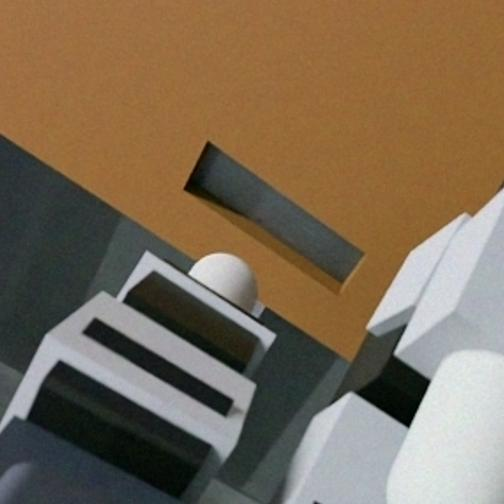

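>>> {"fn": "move", "kwargs": {
  "base": {"translate_m": 0.025},
  "speeds": {"translate_m": 0.05},
  "cameras": ["wrist_camera"]
}}

>>> {"fn": "zoom_image", "kwargs": {
  "camera": "wrist_camera",
  "region": [60, 60, 220, 220]
}}

Scene clock: 2005.23 s.
move: done
base_odometry: x=-1.182 y=-0.004 heading=+2.354
base_tilt: forward=-0.4 right=+0.8
base_status: done
joint_positions: joint_1_rad=+0.002 joint_2_rad=+0.087 joint_3_rad=+3.143 joint_4_rad=-1.898 joint_5_rad=+0.000 joint_6_rad=+0.425 joint_7_rad=-4.715 hand_index_mcp=+0.302 hand_index_abd=-0.001 hand_index_pip=-0.898 hand_index_dip=-0.398 hand_middle_mcp=+0.300 hand_middle_abd=+0.002 hand_middle_pip=-0.900 hand_middle_dip=-0.397 hand_ring_mcp=+1.000 hand_ring_abd=+0.002 hand_ring_pip=+0.999 hand_ring_dip=+0.017 hand_thumb_cmc=-0.563 hand_thumb_axl=+0.680 hand_thumb_mcp=+0.231 hand_thumb_ipl=+0.169 hand_current_limit=+0.400 hand_speed=-0.600
joint_status: not commanded
hand_state: goal,goal,goal,goal,goal,goal,goal,goal,goal,goal,goal,goal,goal,goal,goal,goal
index_mcp_current_ma: 1
index_abd_current_ma: 0
index_pip_current_ma: 1
index_dip_current_ma: 1
middle_mcp_current_ma: 0
middle_abd_current_ma: 1
middle_pip_current_ma: 0
middle_dip_current_ma: 1
ring_mcp_current_ma: 0
ring_abd_current_ma: 1
ring_pip_current_ma: -1
ring_dip_current_ma: -2
thumb_cmc_current_ma: 6
thumb_axl_current_ma: 1
thumb_mcp_current_ma: 1
thumb_ipl_current_ma: -1
hand_goal_index_mcp: 0.300
hand_goal_index_abd: 0.000
hand_goal_index_pip: -0.900
hand_goal_index_dip: -0.400
hand_goal_middle_mcp: 0.300
hand_goal_middle_abd: 0.000
hand_goal_middle_pip: -0.900
hand_goal_middle_dip: -0.400
hand_goal_ring_mcp: 1.000
hand_goal_ring_abd: 0.000
hand_goal_ring_pip: 1.000
hand_goal_ring_dip: 0.020
hand_goal_thumb_cmc: -0.570
hand_goal_thumb_axl: 0.678
hand_goal_thumb_mcp: 0.230
hand_goal_thumb_ipl: 0.170
motor_effort: joint_1_rad=+1(2) joint_2_rad=-20(22) joint_3_rad=+0(2) joint_4_rad=+15(16) joint_5_rad=+0(1) joint_6_rad=+9(10) joint_7_rad=+1(1)
hand_pose: x=+0.7449 y=-0.0857 z=+0.9551 quat_wxyz=(+0.000, +0.703, -0.002, +0.711) (m; base frame)
hand_target: x=+0.7476 y=-0.0818 z=+0.9677 quat_wxyz=(-0.029, +0.687, -0.028, +0.726) (m; base frame)
hand_status: not commanded
pictures: wrist_camera
camera_calibration:
wrist_camera: T_world_to_cam=[[0.0468109, -0.608169, -0.792426, 0.71335], [-0.683109, 0.55931, -0.469611, 0.965527], [0.728815, 0.563296, -0.389264, -0.00159473], [0, 0, 0, 1]] pos_world=[0.62733, -0.105293, 1.01808]

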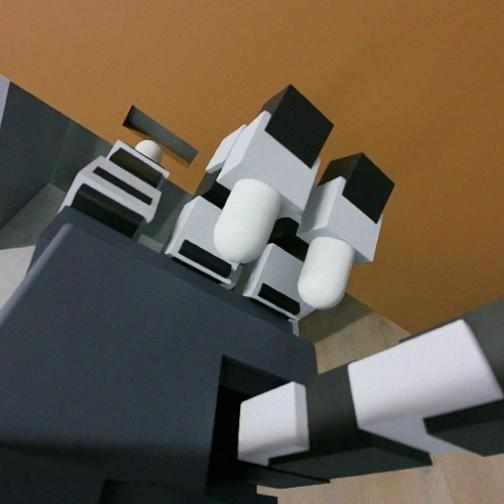

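Scaled by 3.150 from the camera's 504x504 image, which has a finer 720x720 frame.

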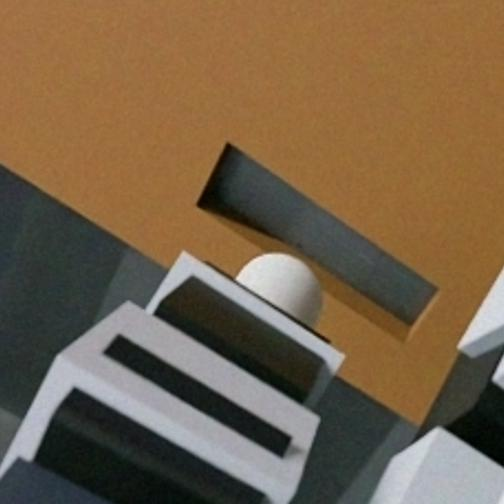

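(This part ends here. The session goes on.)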